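# Load four desk cartons onto cart, park it in bay

## Task

Move all four cartons from the desk onto the utility cart, with none overhanging any edge of the cart's trays. Then bring the cart into the yellow taped bay so that each of its four wheels sits fully inside the tape and touches none of it. The robot must stay upright and level the whole time; a fall or a lasting tilt means failure.

## Robot and tools

ROBOT. A Hello Robot Stretch 3 with one arm and one gripper. The base has two drive wheels, is 0.33 m long and 0.34 m wide with a rounded back, and pivots about the point midway between the drive wheels, 0.05 m behind the front edge. It cannot drive sideways. A lift carries the arm up a mast, and the arm telescopes out to the robot's RIGHT, so to shift the gripper forward or back you drive the base. With the arm pulled in and the wrist folded, the wrist reaches 0.06 m past the right side and a pivot sweeps a 0.28 m radius; an unfolded, level wrist reaches beyond that.

FRAMES. All lengths are metres, angles radians. Base frame: origin on the floor between the drive wheels, x forward, y left, z up. hand_pose is reported in it, at the spot where the closed fingertips meet; with all wrist joints at 0 its x points up, y back along the arm toward the mast, z toward the rear. Odometry frame: where the base frame was when the scene began. base_odometry is pure wheel counting (slip looks like travel); heading runs -3.142 to 3.142, left positive. turned_by_wheels and turned_by_imu give the turn since the previous result; if they disagree by more than 0.15 rad, believe the IMU. base_tilt in degrees (forward, right positive) has a fixed bias of up to about 4 plus noise.

move. Optional action plus "cameras" and "blocking".
- base: an object with exactly one key, a relative offset from the last reported base position. translate_m: straight drive, forward positive, -3 to 3. rotate_rad: spin in place, left positive, -6.4 to 6.4.
- joints: absolute targets keyed by name: lift_m 0 to 1.1; arm_m 0 to 0.52 (extension); wrist_yaw_rad -1.345 to 4.42 (0 along the arm, positive toward the front, about 3.0 folded over the base); wrist_pitch_rad -1.57 to 0.451 (0 level, negative tips down); wrist_roll_rad -2.911 to 2.918 (0 fingers side by side); gripper_m -0.089 to 0.179 (larger is wider; fingertip gap is the value minus 0.007 when nearly shut, minus 0.025 when wide); head_pan_rad -3.953 to 1.73 (0 forward, positive left, -1.57 along the arm); head_tilt_rad -1.53 to 0.419 (negative down). Done tolerances: 0.004 for lift, arm, gripper; 0.02 yaw and roll; 0.05 pitch; 0.1 head.
- pace: "default" or "max". Top speeds default/max: translate_m 0.12/0.30 m/s, rotate_rad 0.76/1.90 rad/s, lift_m 0.11/0.15 m/s, arm_m 0.14/0.40 m/s. The base is capped at 0.10 m/s and 0.63 rad/s unless lift_m < 0.30, arm_m < 0.03 and wrist_yaw_rad > 2.54 all hold.
- speeds: per-motion top speed by the same keys, up to the max value; used in place of pace.
- contact_limits: arm_m takes a motor_effort percentage 1 to 100 (negative sense when retracting); lift_m takes {"down": v, "up": v}, 1 to 100 per cent of force beyond free motion (below about 12 it may trip with nothing touched; unset it is 32 to 47 down, 21 to 36 up); translate_m and rotate_rad take a wheel effort and have no contact stop unless given. A limit only applies next to its own command in the same action.
- servos: "reboot", sent alone, re-powers servos that shut off.
Motions in one action start together. Actions over 15 s are not allowed; a move is cut at 14 s (time_out). blocking true (default) returns when everything is at rest; false returns in about 0.5 s while motion continues, and a later move overrides only the joints or base it names. An unknown key makes the call invalid; an out-of-range value gets it refused. A refusal, or an uncommanded stop appearing in a result, cancels the remaining move, wait and finished_scene calls of that reply.

wait: seconds 0 to 10, optional cameras; ends early once moves settle. stop: brakes all running motions (they report "stopped" and may keep pressing). zoom_image: camera plus region [x0, y0, x1, y1] in pixels of that camera's latest image, at most 504 by 504. finished_scene: scene = current scene number; irreversible, and the goal must hold with no help from the robot.

RESULTS. pictures lists the image order. The move line reads done or the worst status: moving, off_target (resting short, maybe still pushing), contact_stop (arm or lift goes slack until next command), time_out, torque_fault (wrist or head servo limp until reboot), stopped. on_its_own notes unrequested behaviour; "held at" is a target, not a reading. motor_effort in percent, peak since last action in brackets; positive wheel effort pushes forward; wrist pitch tops out near 45, roll near 72. lidar_m: 12 ranges in 30-degree sectors, 1st straight ahead, going counterclockwise (4th left, 7th behind, 10th right), measured in a plane 0.17 m up, 0.15 to 12 m; "-" means nothing or something closer than 0.15 m; misses glass and thin legs; the robot hides the 5th and parts of 6th, 9th, 10th. wrist_depth_mm and head_depth_mm are 7x7 median depths (45-1000 and 280-4000 mm).

CAMERAS. head_camera 896x504 pinhole, fx=fy 642.145, centre (448.382, 251.707), arrives rotated: turn it 90 degrees clockwise. nav_camera 672x504 fisheye, f 328.582, turn 90 counterclockwise. Both follow head pan and tilt. wrist_camera 644x364 pinhole, f 349.914, on the gripper.

GRIPPER. Grip by commanding a value smaller than the object; release with at least 0.05 more than its width. Readings never confirm a hold; a stall guard may loosen a heavy grip, so resend.

CAUTIONS. Before folding or unfolding the wrist, put lift_m in 0.32 to 0.95, wrist_pitch_rad -0.4, roll about 0; once folded, lift may drop to 0.25. With yaw below -0.4 keep pitch at -0.5 or lower. The arm pressing on something rigid with the gripper above about 0.45 m, or driving while the gripper holds or pushes something fixed, can topple the robot; if tilt appears, back off. Wrist, head and unlimited base push without stopping. Avoid drops, releasing moving items, slams and hard shoves. Loose items may be nudged by outside disturbances. Motions keep running while you compose the next call.

Each tool is called after ">>>" as name([rows], argument=value, ...), one row to a line, values as JSON.

## Session

>>> move(joints={"head_pan_rad":0,"head_tilt_rad":-0.45})

>>> move(joints={"head_pan_rad":1.57}, cameras=["head_camera","nav_camera"])

>>> move(joints={"head_pan_rad":-1.57}, cameras=["head_camera","nav_camera"])

>>> move(joints={"head_pan_rad":-3.14}, cameras=["head_camera","nav_camera"])

Scene clock: 0.83 s.
move: done
base_odometry: x=+0.000 y=+0.000 heading=+0.000
turned_by_wheels: +0.000
turned_by_imu: +0.000
base_tilt: forward=-1.0 right=-0.6
lidar_m: 1.52 1.36 2.25 2.23 2.45 1.04 1.04 1.67 1.26 1.51 1.65 1.12
head_depth_mm: 1215 1325 1439 1074 897 1458 1303 / 1226 1336 1457 1256 953 1592 1298 / 1248 1350 1478 1116 949 1567 1298 / 1233 1356 1498 1164 941 1591 1295 / 1257 1371 1509 1232 975 1561 1296 / 1271 1400 1513 1125 966 1562 1280 / 1283 1406 1533 1053 1005 1557 1273
base_status: not commanded
joint_positions: lift_m=+0.507 arm_m=+0.001 wrist_yaw_rad=+2.934 wrist_pitch_rad=-0.349 wrist_roll_rad=+0.000 gripper_m=+0.037 head_pan_rad=+0.000 head_tilt_rad=-0.457
joint_status: all done
measured_speeds: all 0
motor_effort: left_wheel=+0.8(1.9) right_wheel=-0.1(0.2) lift_m=+25.4(25.4) arm_m=-11.3(11.3) wrist_yaw_rad=-0.7(0.9) wrist_pitch_rad=+2.8(3.1) wrist_roll_rad=+0.0(0.2) gripper_m=-0.9(0.9) head_pan_rad=-0.6(2.7) head_tilt_rad=-2.7(4.8)
hand_pose: x=+0.0266 y=+0.0818 z=+0.5355 quat_wxyz=(+0.194, +0.705, +0.050, +0.680) (m; base frame)
wrist_depth_mm: 129 - - - - - - / 136 152 - - - - - / 149 154 - - - - - / - 167 - - - - - / - 178 - - - - - / 832 192 133 829 134 917 920 / 737 - 723 738 705 763 770
pictures: head_camera (sideways), nav_camera (sideways), wrist_camera

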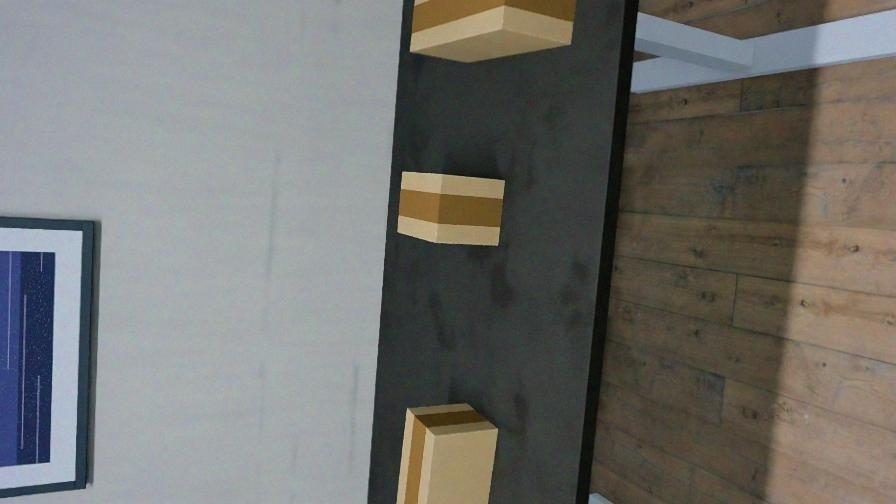

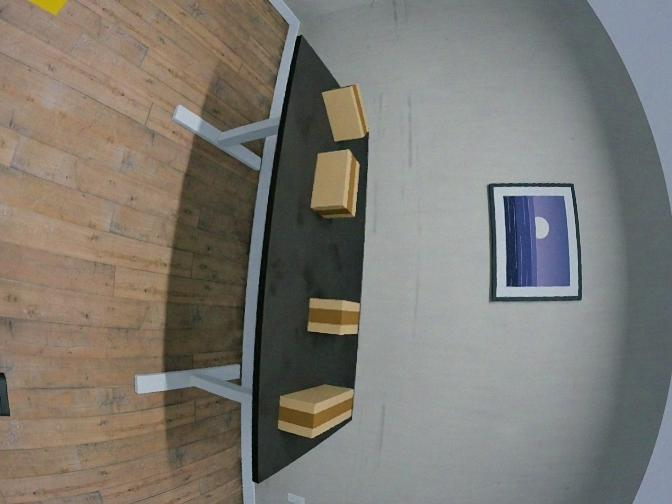

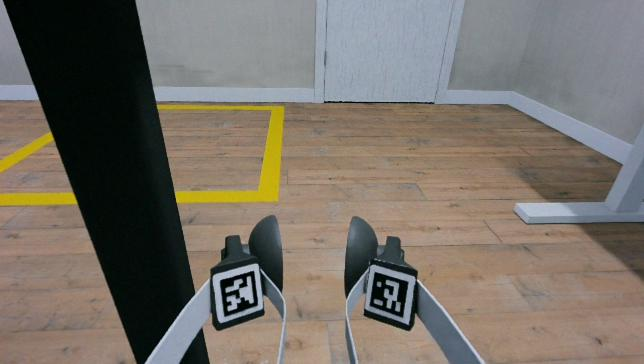

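Scene clock: 3.13 s.
move: done
base_odometry: x=+0.000 y=+0.000 heading=+0.000
turned_by_wheels: +0.000
turned_by_imu: +0.000
base_tilt: forward=-1.0 right=-0.6
lidar_m: 1.52 1.36 2.25 2.23 2.46 1.04 1.04 1.67 1.26 1.51 1.65 1.12
head_depth_mm: 1808 1949 2139 2314 2029 1598 1317 / 1823 1978 2113 2361 2040 1599 1309 / 1849 2005 2212 2403 2013 1584 1295 / 1889 2038 2219 2412 1997 1592 1304 / 1897 2072 2231 2476 1991 1572 1291 / 1924 2083 2282 2470 1988 1561 1289 / 1929 2121 2292 2470 1981 1553 1283
base_status: not commanded
joint_positions: lift_m=+0.507 arm_m=+0.001 wrist_yaw_rad=+2.934 wrist_pitch_rad=-0.349 wrist_roll_rad=+0.000 gripper_m=+0.037 head_pan_rad=+1.577 head_tilt_rad=-0.452
joint_status: all done
measured_speeds: translate_m=+0.000 rotate_rad=+0.000 lift_m=+0.000 arm_m=+0.000 wrist_yaw_rad=+0.000 wrist_pitch_rad=+0.000 wrist_roll_rad=+0.000 head_pan_rad=-0.024 head_tilt_rad=+0.000
motor_effort: left_wheel=+0.7(2.0) right_wheel=+0.0(0.3) lift_m=+25.3(25.7) arm_m=-17.8(17.9) wrist_yaw_rad=-0.3(0.8) wrist_pitch_rad=+2.8(3.2) wrist_roll_rad=+0.0(0.2) gripper_m=-0.6(1.0) head_pan_rad=-5.3(9.1) head_tilt_rad=+4.3(5.4)
hand_pose: x=+0.0266 y=+0.0818 z=+0.5355 quat_wxyz=(+0.194, +0.705, +0.050, +0.680) (m; base frame)
wrist_depth_mm: 129 - - - - - - / 136 152 - - - - - / 149 154 - - - - - / - 166 - - - - - / - 179 - - - - - / 839 191 133 837 134 889 925 / 731 - 720 756 713 777 778
pictures: head_camera (sideways), nav_camera (sideways)

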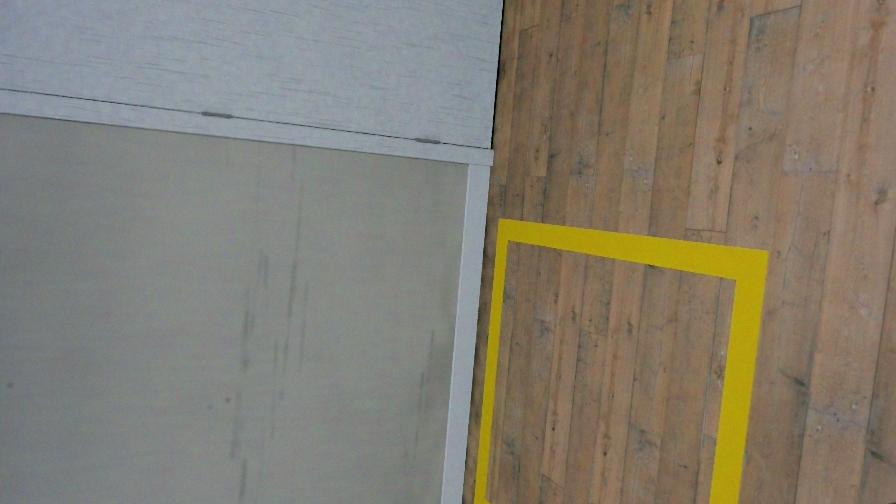

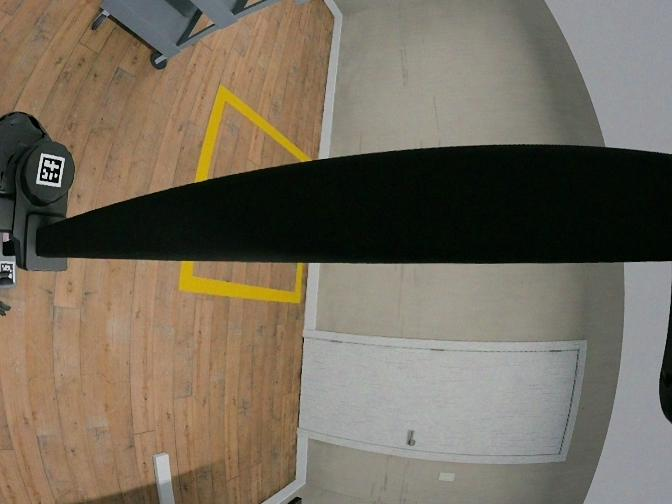

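Scene clock: 6.07 s.
move: done
base_odometry: x=+0.000 y=+0.000 heading=+0.000
turned_by_wheels: +0.000
turned_by_imu: +0.000
base_tilt: forward=-0.9 right=-0.6
lidar_m: 1.52 1.36 2.25 2.23 2.46 1.04 1.04 1.67 1.26 1.51 1.65 1.12
head_depth_mm: 1217 1320 1410 1473 1612 1540 1317 / 1227 1333 1454 1595 1766 1597 1309 / 1244 1341 1472 1618 1788 1587 1303 / 1259 1360 1484 1621 1794 1588 1295 / 1260 1369 1500 1651 1801 1584 1290 / 1276 1384 1515 1675 1835 1569 1290 / 1286 1399 1522 1677 1830 1563 1287
base_status: not commanded
joint_positions: lift_m=+0.507 arm_m=+0.001 wrist_yaw_rad=+2.934 wrist_pitch_rad=-0.349 wrist_roll_rad=+0.000 gripper_m=+0.037 head_pan_rad=-1.577 head_tilt_rad=-0.450
joint_status: all done
measured_speeds: translate_m=+0.000 rotate_rad=+0.000 lift_m=+0.000 arm_m=+0.000 wrist_yaw_rad=+0.000 wrist_pitch_rad=+0.000 wrist_roll_rad=+0.000 head_pan_rad=+0.024 head_tilt_rad=+0.000
motor_effort: left_wheel=+1.1(2.3) right_wheel=+0.1(0.3) lift_m=+25.4(25.6) arm_m=-17.5(18.3) wrist_yaw_rad=-0.5(1.1) wrist_pitch_rad=+3.0(3.2) wrist_roll_rad=+0.0(0.2) gripper_m=+0.0(1.3) head_pan_rad=+3.4(8.9) head_tilt_rad=+4.7(5.2)
hand_pose: x=+0.0266 y=+0.0818 z=+0.5355 quat_wxyz=(+0.194, +0.705, +0.050, +0.680) (m; base frame)
wrist_depth_mm: 128 - - - - - - / 136 152 - - - - - / 149 155 - - - - - / - 165 - - - - - / - 177 - - - - - / 863 193 132 850 134 879 903 / 723 - 727 740 707 768 766
pictures: head_camera (sideways), nav_camera (sideways)

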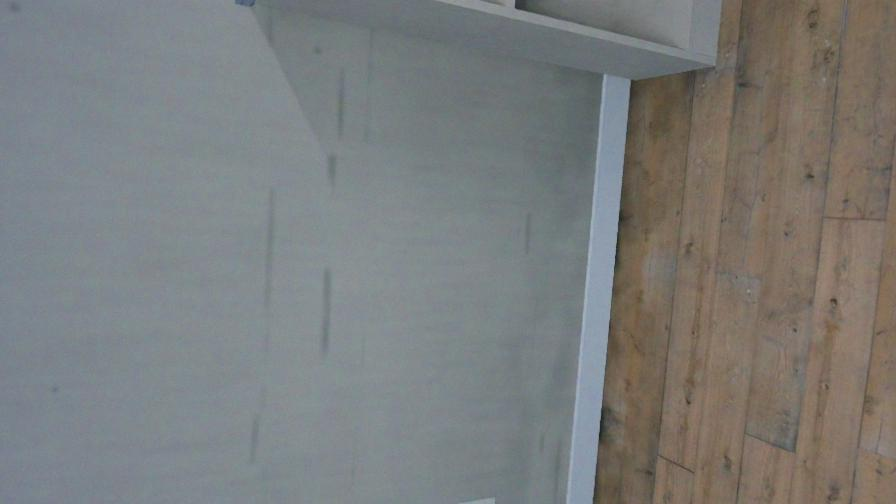

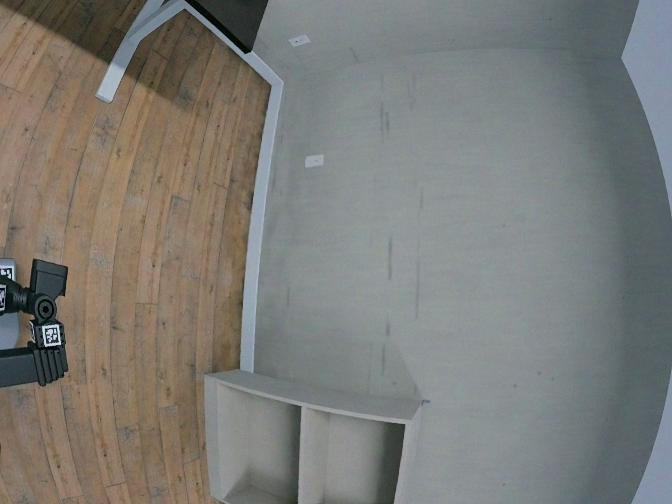

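Scene clock: 8.37 s.
move: done
base_odometry: x=+0.000 y=+0.000 heading=+0.000
turned_by_wheels: +0.000
turned_by_imu: +0.000
base_tilt: forward=-0.9 right=-0.6
lidar_m: 1.52 1.36 2.25 2.23 2.46 1.04 1.04 1.67 1.26 1.51 1.65 1.12
head_depth_mm: 2649 2834 2429 1261 1358 1461 1306 / 2670 2824 1596 1249 1360 1455 1312 / 2663 2828 2593 2672 1887 1484 1300 / 2677 2820 2613 2726 2026 1581 1299 / 2686 2921 2629 2718 1995 1564 1298 / 2723 3000 3302 2682 1990 1567 1285 / 2805 3011 3273 2676 1988 1567 1290
base_status: not commanded
joint_positions: lift_m=+0.507 arm_m=+0.001 wrist_yaw_rad=+2.934 wrist_pitch_rad=-0.349 wrist_roll_rad=+0.000 gripper_m=+0.037 head_pan_rad=-3.146 head_tilt_rad=-0.450
joint_status: all done
measured_speeds: translate_m=+0.000 rotate_rad=+0.000 lift_m=+0.000 arm_m=+0.000 wrist_yaw_rad=+0.000 wrist_pitch_rad=+0.000 wrist_roll_rad=+0.000 head_pan_rad=+0.024 head_tilt_rad=+0.000
motor_effort: left_wheel=+0.5(1.7) right_wheel=+0.0(0.3) lift_m=+25.6(25.7) arm_m=-17.4(18.0) wrist_yaw_rad=-0.2(0.9) wrist_pitch_rad=+2.7(3.2) wrist_roll_rad=+0.2(0.3) gripper_m=+0.5(1.0) head_pan_rad=+4.1(8.2) head_tilt_rad=+3.7(5.2)
hand_pose: x=+0.0266 y=+0.0818 z=+0.5355 quat_wxyz=(+0.194, +0.705, +0.050, +0.680) (m; base frame)
wrist_depth_mm: 128 - - - - - - / 136 153 - - - - - / 149 155 - - - - - / - 167 - - - - - / - 178 - - - - - / 848 191 132 812 134 920 902 / 740 - 725 738 711 766 763
pictures: head_camera (sideways), nav_camera (sideways)

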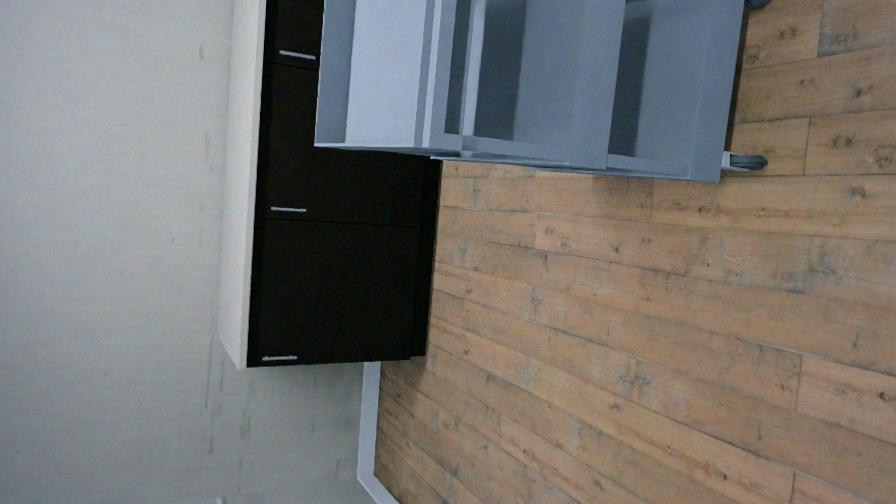

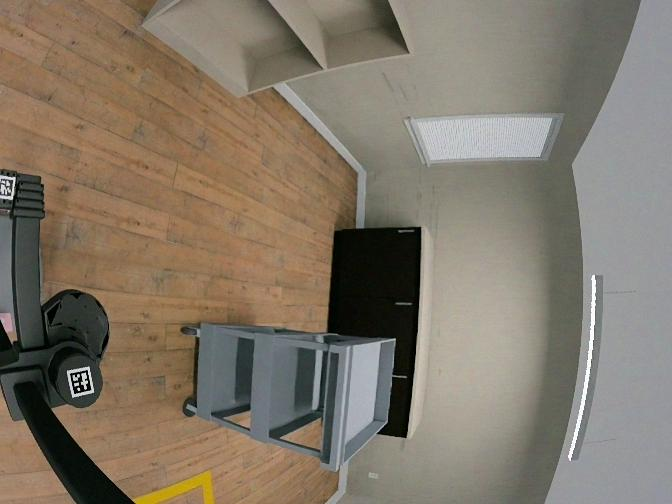

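>>> move(base={"rotate_rad":0.15}, joints={"lift_m":0.34}, cameras=[])

>>> move(base={"translate_m":-1.0}, joints={"head_pan_rad":1.5,"head_tilt_rad":-0.6,"lift_m":0.26}, cameras=["head_camera","nav_camera"])

>>> move(joints={"head_pan_rad":-3.2}, cameras=["head_camera","nav_camera"])

Scene clock: 65.83 s.
move: done
base_odometry: x=+0.000 y=+0.000 heading=+0.149
turned_by_wheels: +0.149
turned_by_imu: +0.150
base_tilt: forward=-0.9 right=-0.5
lidar_m: 1.52 1.36 2.23 2.26 1.15 1.04 2.63 1.66 1.26 1.51 1.73 1.12
head_depth_mm: 2563 2719 2380 1343 1309 1462 1318 / 2641 2807 2519 2665 2028 1506 1302 / 2713 2836 2572 2742 2015 1581 1312 / 2745 2994 2730 2771 2014 1570 1305 / 2852 3097 3358 2734 2018 1575 1294 / 2821 2974 3169 2718 2002 1558 1286 / 2340 2499 2602 2569 1985 1558 1291
base_status: done
joint_positions: lift_m=+0.340 arm_m=+0.001 wrist_yaw_rad=+2.934 wrist_pitch_rad=-0.350 wrist_roll_rad=+0.000 gripper_m=+0.037 head_pan_rad=-3.140 head_tilt_rad=-0.450
joint_status: all done
measured_speeds: all 0
motor_effort: left_wheel=-8.8(11.9) right_wheel=+11.0(13.3) lift_m=+25.4(27.0) arm_m=-17.7(18.0) wrist_yaw_rad=-0.3(0.9) wrist_pitch_rad=+3.2(3.3) wrist_roll_rad=+0.2(0.3) gripper_m=-0.5(1.1) head_pan_rad=+3.9(5.3) head_tilt_rad=+4.3(4.7)
hand_pose: x=+0.0266 y=+0.0817 z=+0.3682 quat_wxyz=(+0.195, +0.705, +0.051, +0.680) (m; base frame)
wrist_depth_mm: 129 - - - - - - / 137 152 - - - - - / 150 155 - - - - - / 859 167 - - - - - / 759 179 773 776 804 816 833 / 619 192 133 614 134 685 670 / 540 202 542 533 524 565 565
pictures: none
No camera images: "cameras" was empty.

Scene clock: 75.47 s.
move: done
base_odometry: x=-0.989 y=-0.149 heading=+0.149
turned_by_wheels: +0.000
turned_by_imu: -0.007
base_tilt: forward=-0.9 right=-0.6
lidar_m: 2.33 2.88 2.54 0.39 0.46 1.66 1.67 1.39 0.92 1.08 1.07 2.03
head_depth_mm: 2032 2243 2537 2212 1735 1435 1207 / 2069 2284 2530 2196 1728 1423 1200 / 2101 2338 2595 893 1613 1408 1199 / 2140 2399 2660 846 686 873 1149 / 2211 2444 2656 843 665 645 796 / 2210 2444 2667 837 660 852 988 / 2245 2545 2701 829 656 866 1006
base_status: done
joint_positions: lift_m=+0.260 arm_m=+0.001 wrist_yaw_rad=+2.934 wrist_pitch_rad=-0.350 wrist_roll_rad=+0.000 gripper_m=+0.037 head_pan_rad=+1.500 head_tilt_rad=-0.600
joint_status: all done
measured_speeds: all 0
motor_effort: left_wheel=-4.4(12.6) right_wheel=-2.6(9.0) lift_m=+25.7(26.7) arm_m=-14.5(18.1) wrist_yaw_rad=-0.8(1.2) wrist_pitch_rad=+3.0(3.5) wrist_roll_rad=+0.1(0.3) gripper_m=+0.2(1.0) head_pan_rad=-5.9(8.0) head_tilt_rad=-4.0(7.1)
hand_pose: x=+0.0266 y=+0.0817 z=+0.2881 quat_wxyz=(+0.195, +0.705, +0.051, +0.680) (m; base frame)
wrist_depth_mm: 129 - - - - - - / 136 143 446 - - - - / 146 152 - - - - - / 724 166 734 838 843 866 903 / 623 178 658 581 678 675 693 / 536 192 133 506 134 550 556 / 458 201 - 440 440 462 475
pictures: head_camera (sideways), nav_camera (sideways)

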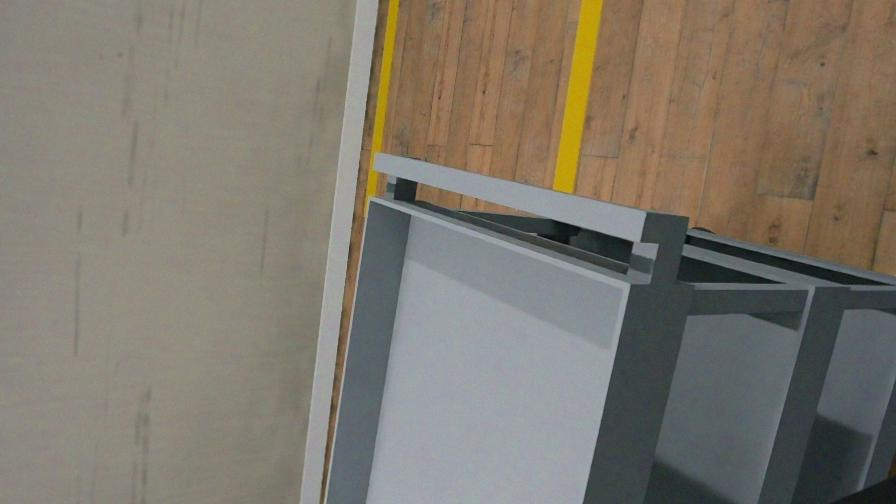

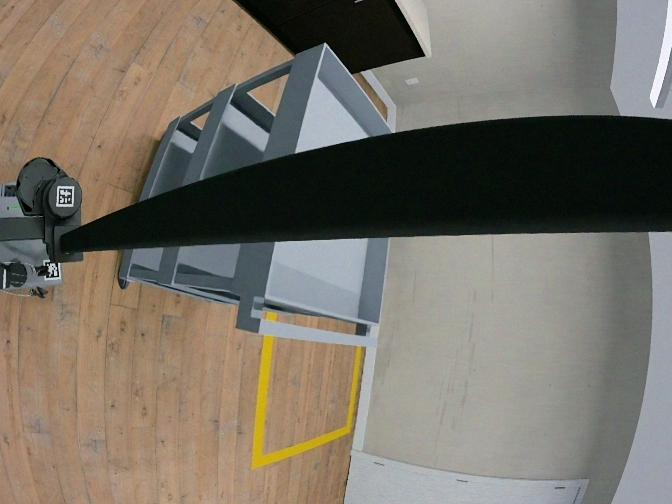

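Scene clock: 78.97 s.
move: done
base_odometry: x=-0.989 y=-0.149 heading=+0.149
turned_by_wheels: +0.000
turned_by_imu: +0.000
base_tilt: forward=-1.0 right=-0.6
lidar_m: 2.33 2.88 2.54 0.39 0.46 1.66 1.67 1.39 0.92 1.07 1.07 2.03
head_depth_mm: 1840 1712 1634 1848 1729 1421 1209 / 1869 1702 1676 1890 1725 1430 1202 / 1883 1663 1718 1947 1716 1420 1196 / 1921 1654 1756 1965 1699 1420 1194 / 1973 2167 2433 2091 1711 1398 1194 / 1999 2222 2514 2147 1696 1392 1188 / 2027 2233 2446 2123 1673 1380 1174
base_status: not commanded
joint_positions: lift_m=+0.260 arm_m=+0.001 wrist_yaw_rad=+2.934 wrist_pitch_rad=-0.350 wrist_roll_rad=+0.000 gripper_m=+0.037 head_pan_rad=-3.207 head_tilt_rad=-0.600
joint_status: all done
measured_speeds: translate_m=+0.000 rotate_rad=+0.000 lift_m=+0.000 arm_m=+0.000 wrist_yaw_rad=+0.000 wrist_pitch_rad=+0.000 wrist_roll_rad=+0.000 head_pan_rad=+0.024 head_tilt_rad=+0.000
motor_effort: left_wheel=-5.4(5.8) right_wheel=-2.3(2.8) lift_m=+25.7(26.0) arm_m=-13.3(15.1) wrist_yaw_rad=-0.7(1.0) wrist_pitch_rad=+3.1(3.4) wrist_roll_rad=+0.0(0.3) gripper_m=+0.1(1.0) head_pan_rad=+4.0(9.4) head_tilt_rad=-3.2(5.4)
hand_pose: x=+0.0266 y=+0.0817 z=+0.2881 quat_wxyz=(+0.195, +0.705, +0.051, +0.680) (m; base frame)
wrist_depth_mm: 129 - - - - - - / 137 143 441 - - - - / 147 153 - - - - - / 725 164 752 835 889 870 890 / 639 178 645 574 675 665 678 / 518 192 132 502 134 548 552 / 459 202 - 435 438 474 466
pictures: head_camera (sideways), nav_camera (sideways)

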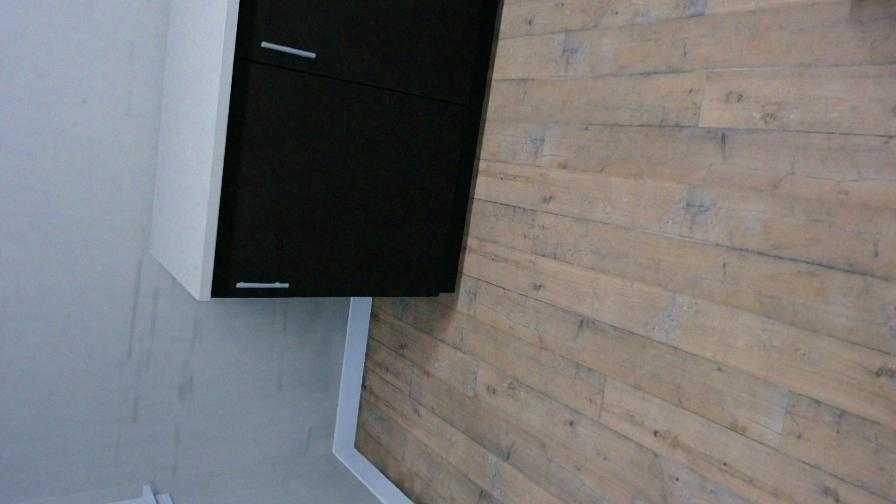

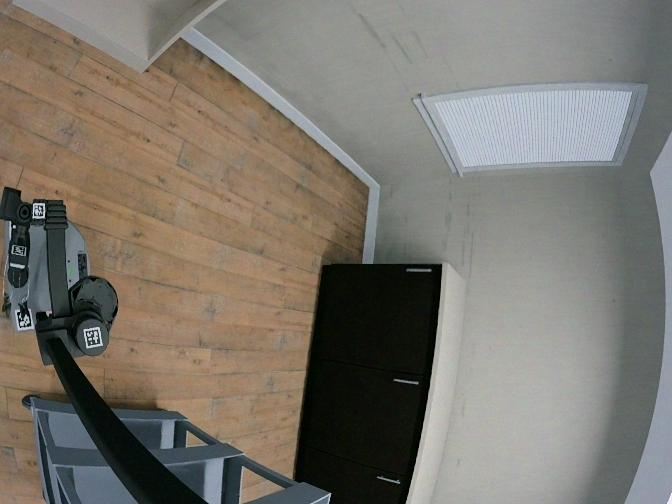

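>>> move(base={"translate_m":-0.97}, cameras=[])

>>> move(base={"rotate_rad":1.42}, cameras=[])

>>> move(base={"translate_m":0.97}, cameras=[])

>>> move(base={"rotate_rad":-1.745}, joints={"head_pan_rad":0,"head_tilt_rad":-0.7}, cameras=["head_camera","nav_camera"])

Scene clock: 113.27 s.
move: done
base_odometry: x=-1.948 y=-0.293 heading=+0.149
turned_by_wheels: +0.000
turned_by_imu: -0.006
base_tilt: forward=-1.0 right=-0.6
lidar_m: 3.29 0.77 0.73 1.39 0.83 0.73 0.73 1.08 0.94 0.95 0.95 1.63
head_depth_mm: 1067 1179 1057 822 916 1079 1205 / 1089 1207 1050 833 939 1114 1206 / 1107 1217 1034 851 968 1153 1203 / 1129 1244 1364 878 1022 1219 1195 / 1148 1268 1442 1642 1696 1404 1190 / 1163 1307 1453 1679 1692 1401 1184 / 1190 1331 1507 1734 1670 1390 1181
base_status: done
joint_positions: lift_m=+0.260 arm_m=+0.001 wrist_yaw_rad=+2.934 wrist_pitch_rad=-0.350 wrist_roll_rad=+0.000 gripper_m=+0.037 head_pan_rad=-3.200 head_tilt_rad=-0.600
joint_status: not commanded
measured_speeds: all 0
motor_effort: left_wheel=-5.4(10.9) right_wheel=-4.4(8.6) lift_m=+26.8(26.8) arm_m=-10.0(13.1) wrist_yaw_rad=-1.0(1.1) wrist_pitch_rad=+3.3(3.5) wrist_roll_rad=+0.0(0.3) gripper_m=-0.3(1.3) head_pan_rad=+4.6(5.2) head_tilt_rad=-1.4(3.7)
hand_pose: x=+0.0266 y=+0.0817 z=+0.2881 quat_wxyz=(+0.195, +0.705, +0.051, +0.680) (m; base frame)
wrist_depth_mm: 129 - - - - - - / 136 152 - - - - - / 147 155 - - - - - / 715 166 834 843 867 884 876 / 604 178 647 652 664 668 691 / 528 190 133 509 135 555 559 / 458 203 - 430 434 471 471
pictures: none
No camera images: "cameras" was empty.

Scene clock: 116.40 s.
move: done
base_odometry: x=-1.948 y=-0.293 heading=+1.569
turned_by_wheels: +1.420
turned_by_imu: +1.417
base_tilt: forward=-0.9 right=-0.6
lidar_m: 1.77 0.90 0.74 0.73 1.18 0.95 0.94 0.96 1.51 2.97 0.84 0.73
head_depth_mm: 762 847 950 1082 1262 1387 1209 / 767 850 954 1093 1259 1400 1209 / 770 854 960 1098 1268 1405 1193 / 774 861 970 1102 1284 1412 1201 / 780 864 976 1122 1302 1407 1190 / 781 872 977 1119 1310 1397 1191 / 783 873 985 1127 1327 1380 1182
base_status: done
joint_positions: lift_m=+0.260 arm_m=+0.001 wrist_yaw_rad=+2.934 wrist_pitch_rad=-0.350 wrist_roll_rad=+0.000 gripper_m=+0.037 head_pan_rad=-3.200 head_tilt_rad=-0.600
joint_status: not commanded
measured_speeds: all 0
motor_effort: left_wheel=-9.7(14.4) right_wheel=+8.8(15.1) lift_m=+26.6(26.9) arm_m=-17.6(18.1) wrist_yaw_rad=-0.4(0.9) wrist_pitch_rad=+3.3(3.4) wrist_roll_rad=+0.1(0.3) gripper_m=-0.1(1.1) head_pan_rad=+3.5(4.5) head_tilt_rad=-0.1(2.0)
hand_pose: x=+0.0266 y=+0.0817 z=+0.2881 quat_wxyz=(+0.195, +0.705, +0.051, +0.680) (m; base frame)
wrist_depth_mm: 129 - - - - 739 - / 137 152 - - - 784 - / 148 155 - - - - - / 729 165 844 868 849 885 878 / 606 178 667 652 668 662 702 / 524 192 133 503 134 554 568 / 465 202 - 431 438 465 466
pictures: none
No camera images: "cameras" was empty.

Scene clock: 125.77 s.
move: done
base_odometry: x=-1.946 y=+0.677 heading=+1.569
turned_by_wheels: +0.000
turned_by_imu: +0.008
base_tilt: forward=-0.9 right=-0.5
lidar_m: 1.85 0.70 0.57 0.57 0.63 0.99 1.91 1.82 0.42 0.42 2.30 1.87
head_depth_mm: 1553 1732 1937 2116 1730 1421 1203 / 1562 1733 1971 2114 1703 1417 1203 / 1587 1759 1977 2118 1715 1415 1201 / 1586 1764 1983 2141 1704 1410 1189 / 1595 1791 1996 2151 1693 1396 1195 / 1627 1793 2019 2160 1680 1396 1189 / 1619 1801 2018 2103 1678 1380 1179
base_status: done
joint_positions: lift_m=+0.260 arm_m=+0.001 wrist_yaw_rad=+2.934 wrist_pitch_rad=-0.350 wrist_roll_rad=+0.000 gripper_m=+0.037 head_pan_rad=-3.200 head_tilt_rad=-0.600
joint_status: not commanded
measured_speeds: all 0
motor_effort: left_wheel=-0.8(7.8) right_wheel=+10.9(14.8) lift_m=+27.3(27.5) arm_m=-14.1(17.8) wrist_yaw_rad=-0.4(1.0) wrist_pitch_rad=+3.1(3.5) wrist_roll_rad=+0.1(0.3) gripper_m=-0.3(1.2) head_pan_rad=+2.4(4.5) head_tilt_rad=+1.6(2.6)
hand_pose: x=+0.0266 y=+0.0817 z=+0.2881 quat_wxyz=(+0.195, +0.705, +0.051, +0.680) (m; base frame)
wrist_depth_mm: 129 - - 581 - - - / 136 141 - - - - - / 147 152 - 655 - - - / 162 165 - 754 - - 861 / 599 178 644 653 679 685 703 / 526 191 132 505 134 557 560 / 465 203 - 437 437 468 476
pictures: none
No camera images: "cameras" was empty.

Scene clock: 129.33 s.
move: done
base_odometry: x=-1.946 y=+0.677 heading=-0.176
turned_by_wheels: -1.744
turned_by_imu: -1.741
base_tilt: forward=-0.9 right=-0.5
lidar_m: 0.42 0.43 1.94 1.85 0.83 0.59 0.57 0.59 0.79 1.91 1.82 0.43
head_depth_mm: 3034 3298 2510 720 620 1349 1161 / 2932 3269 948 751 617 854 1138 / 2907 3248 968 747 614 867 1088 / 2888 3274 954 742 615 862 1089 / 2516 3241 948 739 610 858 1078 / 2767 3163 933 734 608 856 1077 / 2920 3133 2377 711 604 1256 1132
base_status: done
joint_positions: lift_m=+0.260 arm_m=+0.001 wrist_yaw_rad=+2.934 wrist_pitch_rad=-0.350 wrist_roll_rad=+0.000 gripper_m=+0.037 head_pan_rad=+0.002 head_tilt_rad=-0.700
joint_status: all done
measured_speeds: all 0
motor_effort: left_wheel=+10.8(16.3) right_wheel=-9.9(14.8) lift_m=+27.4(27.6) arm_m=-17.3(18.5) wrist_yaw_rad=-0.5(1.0) wrist_pitch_rad=+3.0(3.4) wrist_roll_rad=+0.1(0.3) gripper_m=-0.2(1.1) head_pan_rad=-4.2(8.0) head_tilt_rad=-3.8(8.7)
hand_pose: x=+0.0266 y=+0.0817 z=+0.2881 quat_wxyz=(+0.195, +0.705, +0.051, +0.680) (m; base frame)
wrist_depth_mm: 129 - - - - - - / 137 153 - - - - - / 148 155 - - - - - / 725 165 841 821 850 857 878 / 618 177 650 655 677 681 683 / 518 192 132 508 134 556 561 / 462 202 - 439 432 468 474
pictures: head_camera (sideways), nav_camera (sideways)

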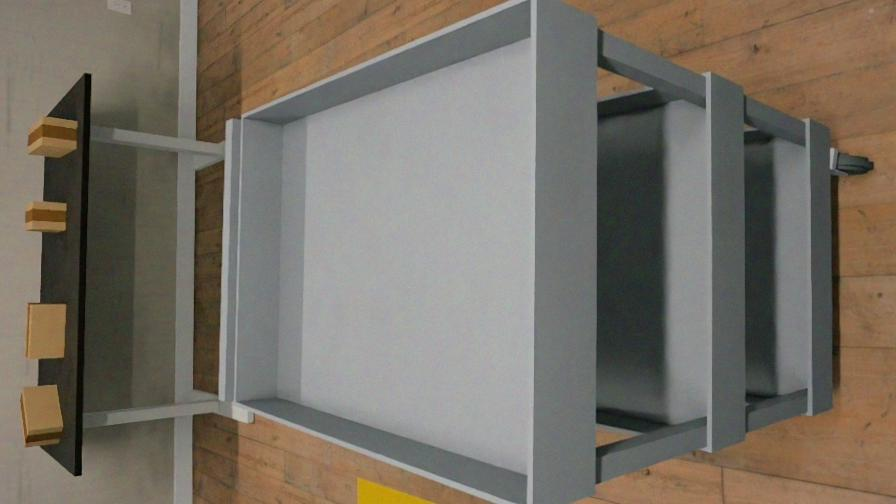

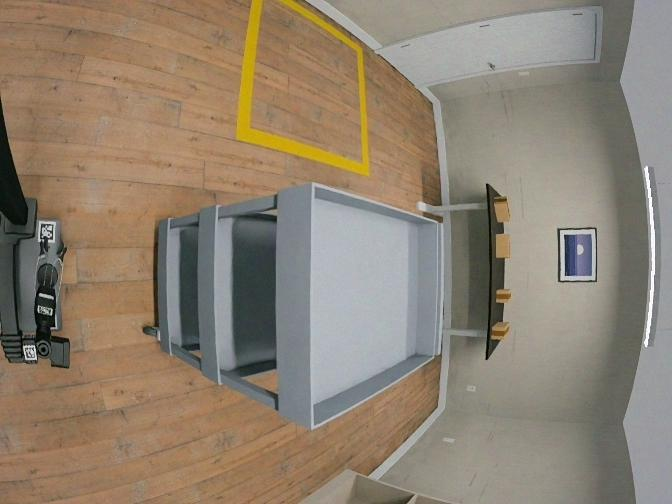

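>>> move(base={"translate_m":1.02}, cameras=[])

>>> move(base={"translate_m":-0.3}, cameras=["head_camera","nav_camera"])

Scene clock: 151.17 s.
move: done
base_odometry: x=-0.942 y=+0.498 heading=-0.176
turned_by_wheels: +0.000
turned_by_imu: +0.009
base_tilt: forward=-1.0 right=-0.6
lidar_m: - - 0.15 1.89 1.94 1.67 1.59 1.65 1.96 0.19 0.15 -
head_depth_mm: 2164 2492 2503 727 608 521 450 / 2147 2092 2326 750 615 518 449 / 2106 2454 2459 746 608 515 447 / 2126 2440 2414 742 608 514 444 / 2064 2401 2438 738 607 513 444 / 2068 2384 2424 733 602 510 442 / 1989 2010 2267 708 583 507 439
base_status: done
joint_positions: lift_m=+0.260 arm_m=+0.001 wrist_yaw_rad=+2.934 wrist_pitch_rad=-0.351 wrist_roll_rad=+0.000 gripper_m=+0.037 head_pan_rad=-0.001 head_tilt_rad=-0.701
joint_status: not commanded
measured_speeds: all 0
motor_effort: left_wheel=+11.7(24.4) right_wheel=+14.5(23.8) lift_m=+29.1(29.4) arm_m=+7.2(17.5) wrist_yaw_rad=+0.0(0.9) wrist_pitch_rad=+3.3(3.6) wrist_roll_rad=+0.1(0.3) gripper_m=+0.0(1.2) head_pan_rad=+1.8(5.7) head_tilt_rad=+3.2(5.7)
hand_pose: x=+0.0266 y=+0.0816 z=+0.2880 quat_wxyz=(+0.195, +0.705, +0.051, +0.680) (m; base frame)
wrist_depth_mm: 129 - - - - - - / 136 153 - - - - - / 148 154 - - - - - / 719 165 893 774 796 827 898 / 633 179 648 644 735 - - / 524 191 133 509 130 - - / 460 203 - - 110 - -
pictures: none
No camera images: "cameras" was empty.

Scene clock: 154.97 s.
move: done
base_odometry: x=-1.237 y=+0.551 heading=-0.176
turned_by_wheels: +0.000
turned_by_imu: -0.001
base_tilt: forward=-1.0 right=-0.5
lidar_m: 0.35 0.37 1.97 1.88 1.93 1.35 1.29 1.33 1.97 1.57 1.83 0.36
head_depth_mm: 2412 2771 2529 722 596 698 1163 / 2315 2652 931 753 614 818 969 / 2299 2708 963 750 611 834 1000 / 2313 2669 953 742 610 829 999 / 2280 2625 949 738 607 825 996 / 2264 2611 910 734 603 821 947 / 2060 2575 2392 703 570 682 1117
base_status: done
joint_positions: lift_m=+0.260 arm_m=+0.001 wrist_yaw_rad=+2.934 wrist_pitch_rad=-0.351 wrist_roll_rad=+0.000 gripper_m=+0.037 head_pan_rad=-0.001 head_tilt_rad=-0.700
joint_status: not commanded
measured_speeds: all 0
motor_effort: left_wheel=+0.4(10.8) right_wheel=-9.2(12.7) lift_m=+30.1(30.2) arm_m=+16.6(17.3) wrist_yaw_rad=-0.5(1.0) wrist_pitch_rad=+3.2(3.5) wrist_roll_rad=+0.2(0.3) gripper_m=+0.0(1.2) head_pan_rad=+3.6(4.5) head_tilt_rad=+2.3(4.1)
hand_pose: x=+0.0266 y=+0.0816 z=+0.2880 quat_wxyz=(+0.195, +0.705, +0.051, +0.680) (m; base frame)
wrist_depth_mm: 129 - - - - - - / 136 152 - - - - - / 147 155 - - - - - / 733 166 855 807 795 823 827 / 626 178 648 661 668 685 656 / 525 192 132 502 134 553 534 / 458 202 - 437 439 467 446
pictures: head_camera (sideways), nav_camera (sideways)

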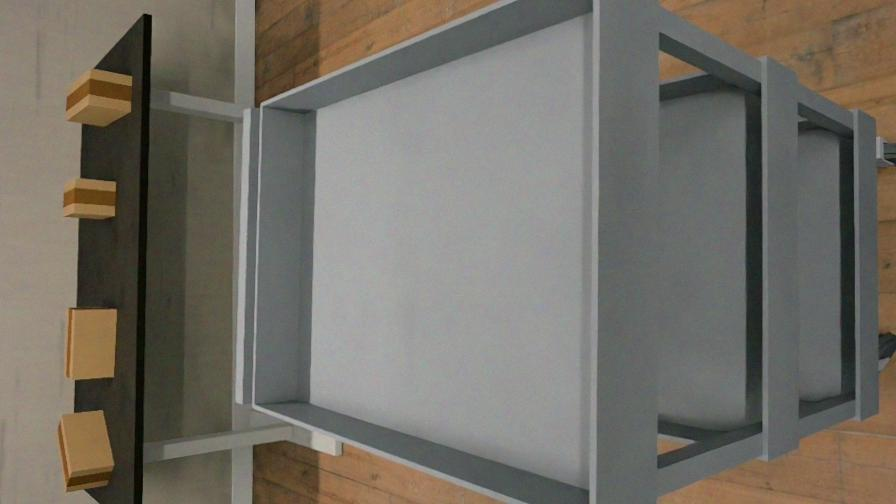

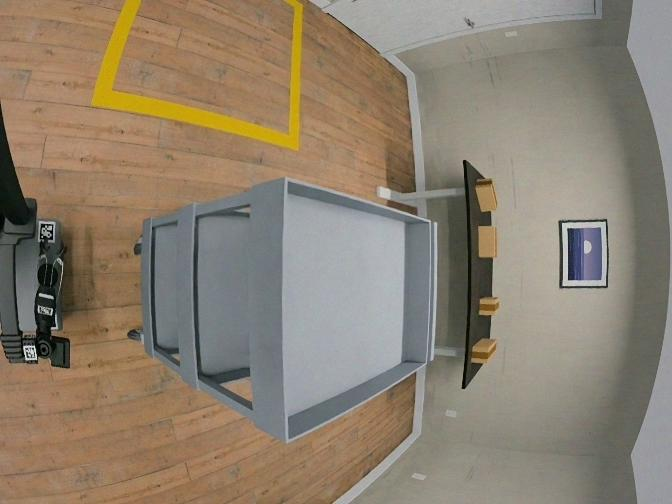

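>>> move(base={"rotate_rad":-1.571}, cameras=[])

>>> move(base={"translate_m":0.64}, cameras=[])

>>> move(base={"rotate_rad":1.571}, cameras=[])

>>> move(base={"translate_m":0.65}, cameras=[])

>>> move(base={"rotate_rad":1.56}, cameras=["head_camera","nav_camera"])

Scene clock: 170.40 s.
move: done
base_odometry: x=-1.237 y=+0.551 heading=-1.746
turned_by_wheels: -1.570
turned_by_imu: -1.566
base_tilt: forward=-0.9 right=-0.6
lidar_m: 1.58 1.82 0.37 0.35 0.37 1.99 1.87 1.92 1.36 1.29 1.33 1.98
head_depth_mm: 1628 1839 2149 1934 1606 1351 1161 / 1605 1831 2120 1943 1577 1333 1160 / 1613 1816 2092 1917 1581 1334 1156 / 1579 1788 2069 1910 1568 1333 1153 / 1571 1798 2042 1888 1554 1331 1150 / 1499 1623 1928 1868 1553 1305 1142 / 1512 1645 1937 1836 1551 1309 1141
base_status: done
joint_positions: lift_m=+0.260 arm_m=+0.001 wrist_yaw_rad=+2.934 wrist_pitch_rad=-0.351 wrist_roll_rad=+0.000 gripper_m=+0.037 head_pan_rad=+0.000 head_tilt_rad=-0.700
joint_status: not commanded
measured_speeds: all 0
motor_effort: left_wheel=+7.8(16.2) right_wheel=-12.2(15.0) lift_m=+31.3(31.6) arm_m=-4.2(16.9) wrist_yaw_rad=-0.6(0.9) wrist_pitch_rad=+3.1(3.6) wrist_roll_rad=+0.2(0.3) gripper_m=-0.2(1.4) head_pan_rad=+3.6(5.3) head_tilt_rad=+3.1(3.8)
hand_pose: x=+0.0266 y=+0.0816 z=+0.2880 quat_wxyz=(+0.195, +0.705, +0.051, +0.680) (m; base frame)
wrist_depth_mm: 129 827 - - - - - / 137 151 - - - - - / 148 152 - - 646 - - / 714 165 - - 799 883 890 / 622 178 164 654 646 697 681 / 526 191 133 507 134 557 563 / 461 203 - 434 438 469 467
pictures: none
No camera images: "cameras" was empty.

Scene clock: 177.03 s.
move: done
base_odometry: x=-1.349 y=-0.079 heading=-1.746
turned_by_wheels: +0.000
turned_by_imu: +0.006
base_tilt: forward=-0.9 right=-0.6
lidar_m: 0.94 1.21 1.33 2.42 0.54 0.52 2.52 2.58 1.33 1.27 1.30 1.30
head_depth_mm: 1059 1202 1384 1644 1583 1345 1160 / 1050 1185 1379 1627 1584 1337 1163 / 1044 1182 1357 1592 1577 1337 1153 / 1032 1173 1341 1578 1565 1331 1143 / 1026 1161 1339 1559 1568 1329 1149 / 1012 1126 1262 1380 1444 1321 1145 / 969 959 1179 1451 1437 1309 1140
base_status: done
joint_positions: lift_m=+0.260 arm_m=+0.001 wrist_yaw_rad=+2.934 wrist_pitch_rad=-0.351 wrist_roll_rad=+0.000 gripper_m=+0.037 head_pan_rad=+0.000 head_tilt_rad=-0.700
joint_status: not commanded
measured_speeds: all 0
motor_effort: left_wheel=+6.0(13.1) right_wheel=+2.1(8.9) lift_m=+31.2(32.7) arm_m=-17.0(18.3) wrist_yaw_rad=-0.2(0.8) wrist_pitch_rad=+3.2(3.5) wrist_roll_rad=+0.1(0.3) gripper_m=+0.0(1.0) head_pan_rad=+1.4(5.4) head_tilt_rad=+3.1(4.0)
hand_pose: x=+0.0266 y=+0.0816 z=+0.2880 quat_wxyz=(+0.195, +0.705, +0.051, +0.680) (m; base frame)
wrist_depth_mm: 130 - - - - - - / 136 153 - - - - - / 147 154 - - - - - / 726 166 807 846 848 877 837 / 631 178 620 663 677 686 688 / 524 190 133 507 134 552 568 / 452 201 - 435 430 472 475
pictures: none
No camera images: "cameras" was empty.

Scene clock: 180.37 s.
move: done
base_odometry: x=-1.349 y=-0.079 heading=-0.176
turned_by_wheels: +1.571
turned_by_imu: +1.567
base_tilt: forward=-1.0 right=-0.6
lidar_m: 2.42 0.53 0.52 2.52 1.82 1.32 1.27 1.31 1.29 0.94 1.22 1.34
head_depth_mm: 2466 2718 2532 1946 1584 1341 1162 / 2466 2754 2521 1931 1579 1346 1160 / 2450 2774 2479 1916 1567 1334 1159 / 2358 2698 2456 1911 1560 1330 1153 / 2290 2761 2466 1887 1564 1315 1146 / 2286 2720 2405 1896 1566 1317 1141 / 2300 2706 2391 1826 1386 1280 1137
base_status: done
joint_positions: lift_m=+0.260 arm_m=+0.001 wrist_yaw_rad=+2.934 wrist_pitch_rad=-0.351 wrist_roll_rad=+0.000 gripper_m=+0.037 head_pan_rad=+0.000 head_tilt_rad=-0.700
joint_status: not commanded
measured_speeds: all 0
motor_effort: left_wheel=-9.1(13.3) right_wheel=+10.0(15.3) lift_m=+28.2(31.4) arm_m=-18.2(18.3) wrist_yaw_rad=-0.2(1.0) wrist_pitch_rad=+3.0(3.5) wrist_roll_rad=+0.1(0.2) gripper_m=-0.1(0.9) head_pan_rad=+3.3(4.1) head_tilt_rad=+2.1(3.4)
hand_pose: x=+0.0266 y=+0.0816 z=+0.2880 quat_wxyz=(+0.195, +0.705, +0.051, +0.680) (m; base frame)
wrist_depth_mm: 129 - - - - - - / 137 153 - - - - - / 148 155 - - - - - / 734 166 828 825 865 788 847 / 624 179 641 659 641 663 686 / 523 191 133 503 134 550 560 / 457 202 - 430 435 470 469
pictures: none
No camera images: "cameras" was empty.

Scene clock: 187.07 s.
move: done
base_odometry: x=-0.709 y=-0.193 heading=-0.176
turned_by_wheels: +0.000
turned_by_imu: +0.006
base_tilt: forward=-1.0 right=-0.6
lidar_m: 1.77 2.10 0.38 0.37 0.39 2.00 1.92 1.77 1.02 1.17 0.96 1.69
head_depth_mm: 1920 2164 2380 1953 1586 1343 1162 / 1903 2147 2363 1930 1589 1341 1167 / 1886 2107 2334 1921 1580 1335 1155 / 1863 1546 2271 1925 1567 1336 1151 / 1880 1443 2310 1881 1565 1329 1148 / 1840 1510 2281 1879 1554 1316 1144 / 1841 1520 2284 1861 1527 1307 1136
base_status: done
joint_positions: lift_m=+0.260 arm_m=+0.001 wrist_yaw_rad=+2.934 wrist_pitch_rad=-0.351 wrist_roll_rad=+0.000 gripper_m=+0.037 head_pan_rad=+0.000 head_tilt_rad=-0.700
joint_status: not commanded
measured_speeds: all 0
motor_effort: left_wheel=-0.7(7.6) right_wheel=+11.8(15.4) lift_m=+25.6(28.4) arm_m=-16.0(17.9) wrist_yaw_rad=-0.2(0.8) wrist_pitch_rad=+3.2(3.6) wrist_roll_rad=+0.1(0.3) gripper_m=+0.1(1.2) head_pan_rad=+2.5(4.5) head_tilt_rad=+2.5(3.8)
hand_pose: x=+0.0266 y=+0.0816 z=+0.2880 quat_wxyz=(+0.195, +0.705, +0.051, +0.680) (m; base frame)
wrist_depth_mm: 129 - - - - - - / 136 145 - - - - - / 147 152 - - - - - / - 165 - - 593 860 868 / 486 178 652 644 621 682 682 / 502 193 132 515 134 559 572 / 457 203 - 438 439 464 477
pictures: none
No camera images: "cameras" was empty.

Scene clock: 190.40 s.
move: done
base_odometry: x=-0.709 y=-0.193 heading=+1.383
turned_by_wheels: +1.559
turned_by_imu: +1.556
base_tilt: forward=-1.0 right=-0.5
lidar_m: 0.37 0.38 2.00 1.93 1.76 1.01 1.17 0.96 1.70 1.76 2.11 0.38
head_depth_mm: 2160 2450 895 742 619 837 1144 / 2162 2466 904 752 614 853 1025 / 2153 2446 890 745 610 847 1044 / 2138 2410 887 744 609 849 1038 / 2129 2417 876 739 563 845 1036 / 2133 2390 872 734 564 836 1031 / 2116 2394 867 730 564 834 1028
base_status: done
joint_positions: lift_m=+0.260 arm_m=+0.001 wrist_yaw_rad=+2.934 wrist_pitch_rad=-0.351 wrist_roll_rad=+0.000 gripper_m=+0.037 head_pan_rad=+0.000 head_tilt_rad=-0.700
joint_status: not commanded
measured_speeds: all 0
motor_effort: left_wheel=-10.8(12.9) right_wheel=+9.9(16.1) lift_m=+26.3(26.6) arm_m=-17.3(18.6) wrist_yaw_rad=-0.2(0.9) wrist_pitch_rad=+3.2(3.5) wrist_roll_rad=+0.2(0.2) gripper_m=+0.5(1.1) head_pan_rad=+1.7(3.5) head_tilt_rad=+2.2(3.4)
hand_pose: x=+0.0266 y=+0.0816 z=+0.2880 quat_wxyz=(+0.195, +0.705, +0.051, +0.680) (m; base frame)
wrist_depth_mm: 129 - - - - - - / 137 151 - - - - - / 148 155 - - - - - / 713 166 844 855 862 854 - / 632 178 656 659 666 655 - / 518 193 133 498 134 537 518 / 459 202 - 442 434 472 470
pictures: head_camera (sideways), nav_camera (sideways)

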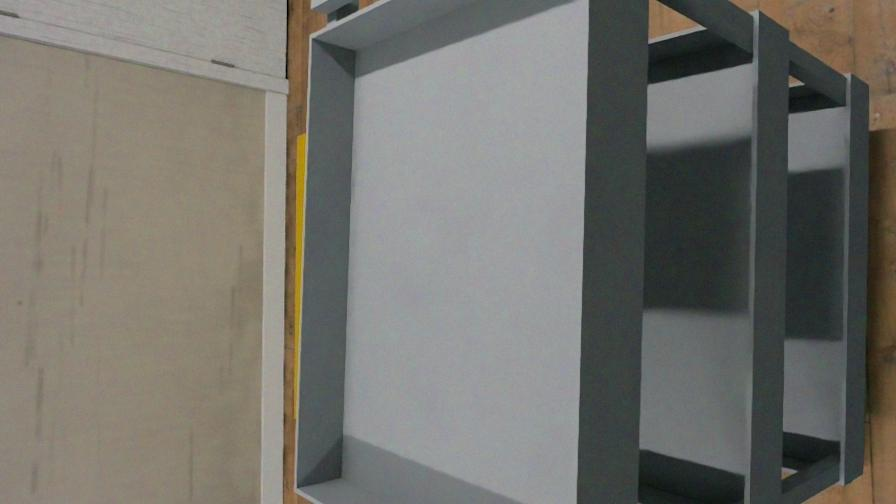

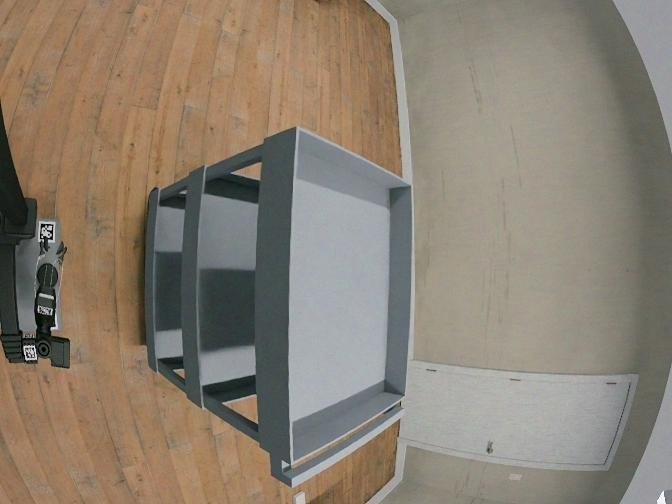

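>>> move(base={"translate_m":1.25}, cameras=[])

>>> move(base={"translate_m":-0.4}, cameras=["head_camera","nav_camera"])

Scene clock: 207.00 s.
move: done
base_odometry: x=-0.476 y=+1.035 heading=+1.383
turned_by_wheels: +0.000
turned_by_imu: +0.011
base_tilt: forward=-1.0 right=-0.6
lidar_m: - - 0.15 1.92 2.00 2.57 2.19 2.57 2.20 0.19 0.15 -
head_depth_mm: 1079 1226 1414 1536 617 520 449 / 1080 1216 1399 1542 614 517 450 / 1072 1216 1396 1527 612 516 446 / 1072 1214 1391 1515 608 514 445 / 1065 1204 1383 1513 604 512 443 / 1065 1199 1371 1499 600 510 442 / 1060 1200 1358 1534 569 506 439
base_status: done
joint_positions: lift_m=+0.260 arm_m=+0.001 wrist_yaw_rad=+2.934 wrist_pitch_rad=-0.351 wrist_roll_rad=+0.000 gripper_m=+0.037 head_pan_rad=+0.000 head_tilt_rad=-0.701
joint_status: not commanded
measured_speeds: all 0
motor_effort: left_wheel=+19.5(31.8) right_wheel=+19.3(32.8) lift_m=+28.3(32.7) arm_m=+16.7(17.5) wrist_yaw_rad=-0.2(1.0) wrist_pitch_rad=+3.2(3.7) wrist_roll_rad=+0.0(0.3) gripper_m=-0.6(1.3) head_pan_rad=+0.0(3.0) head_tilt_rad=-2.7(5.9)
hand_pose: x=+0.0266 y=+0.0815 z=+0.2879 quat_wxyz=(+0.195, +0.705, +0.051, +0.680) (m; base frame)
wrist_depth_mm: 129 - - - - - - / 136 153 - - - - - / 148 155 - - - - - / 736 166 805 788 853 912 939 / 636 178 646 156 - - - / 530 193 132 149 131 - - / 468 204 - 223 110 - -
pictures: none
No camera images: "cameras" was empty.

Scene clock: 211.63 s.
move: done
base_odometry: x=-0.550 y=+0.642 heading=+1.383
turned_by_wheels: +0.000
turned_by_imu: -0.002
base_tilt: forward=-1.0 right=-0.6
lidar_m: 0.45 0.47 2.38 1.92 2.00 2.16 1.79 2.15 1.98 1.78 2.30 0.47
head_depth_mm: 1442 1611 942 757 936 918 1119 / 1429 1606 929 753 935 911 1112 / 1431 1594 925 749 931 912 1109 / 1410 1596 923 743 927 903 1104 / 1407 1589 919 738 920 900 1101 / 1400 1579 903 736 691 879 1094 / 1395 1582 1798 1776 1456 1308 1136
base_status: done
joint_positions: lift_m=+0.260 arm_m=+0.001 wrist_yaw_rad=+2.934 wrist_pitch_rad=-0.351 wrist_roll_rad=+0.000 gripper_m=+0.037 head_pan_rad=+0.000 head_tilt_rad=-0.701
joint_status: not commanded
measured_speeds: all 0
motor_effort: left_wheel=-4.8(17.8) right_wheel=-3.4(16.9) lift_m=+26.4(28.0) arm_m=+14.9(17.3) wrist_yaw_rad=-0.1(0.8) wrist_pitch_rad=+3.4(3.6) wrist_roll_rad=+0.0(0.3) gripper_m=-0.2(1.3) head_pan_rad=-0.5(1.6) head_tilt_rad=+0.2(3.5)
hand_pose: x=+0.0266 y=+0.0815 z=+0.2879 quat_wxyz=(+0.195, +0.705, +0.051, +0.680) (m; base frame)
wrist_depth_mm: 129 - - - - - - / 136 153 - - - - - / 148 155 - - - - - / 711 165 819 837 851 896 926 / 639 178 648 655 681 681 682 / 525 191 132 505 135 540 587 / 451 203 - 438 437 474 463
pictures: head_camera (sideways), nav_camera (sideways)

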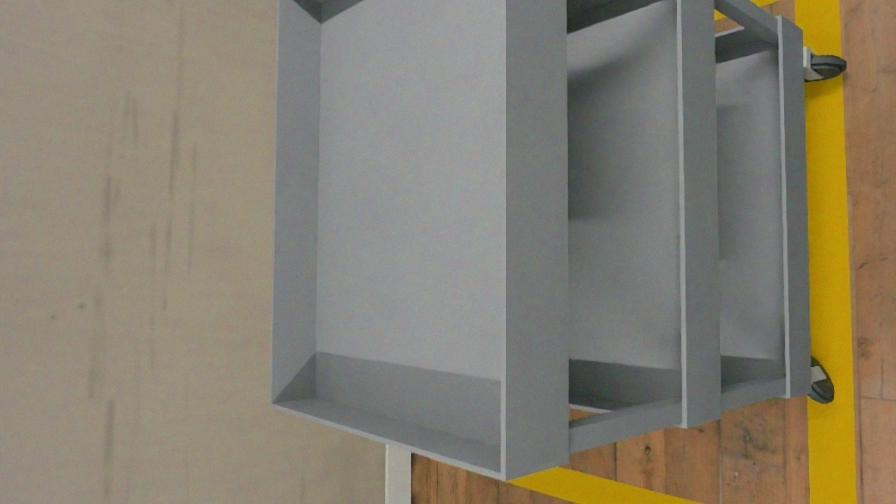

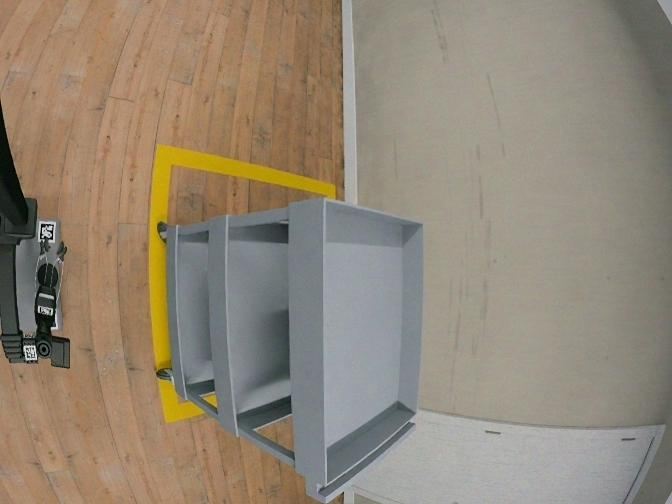

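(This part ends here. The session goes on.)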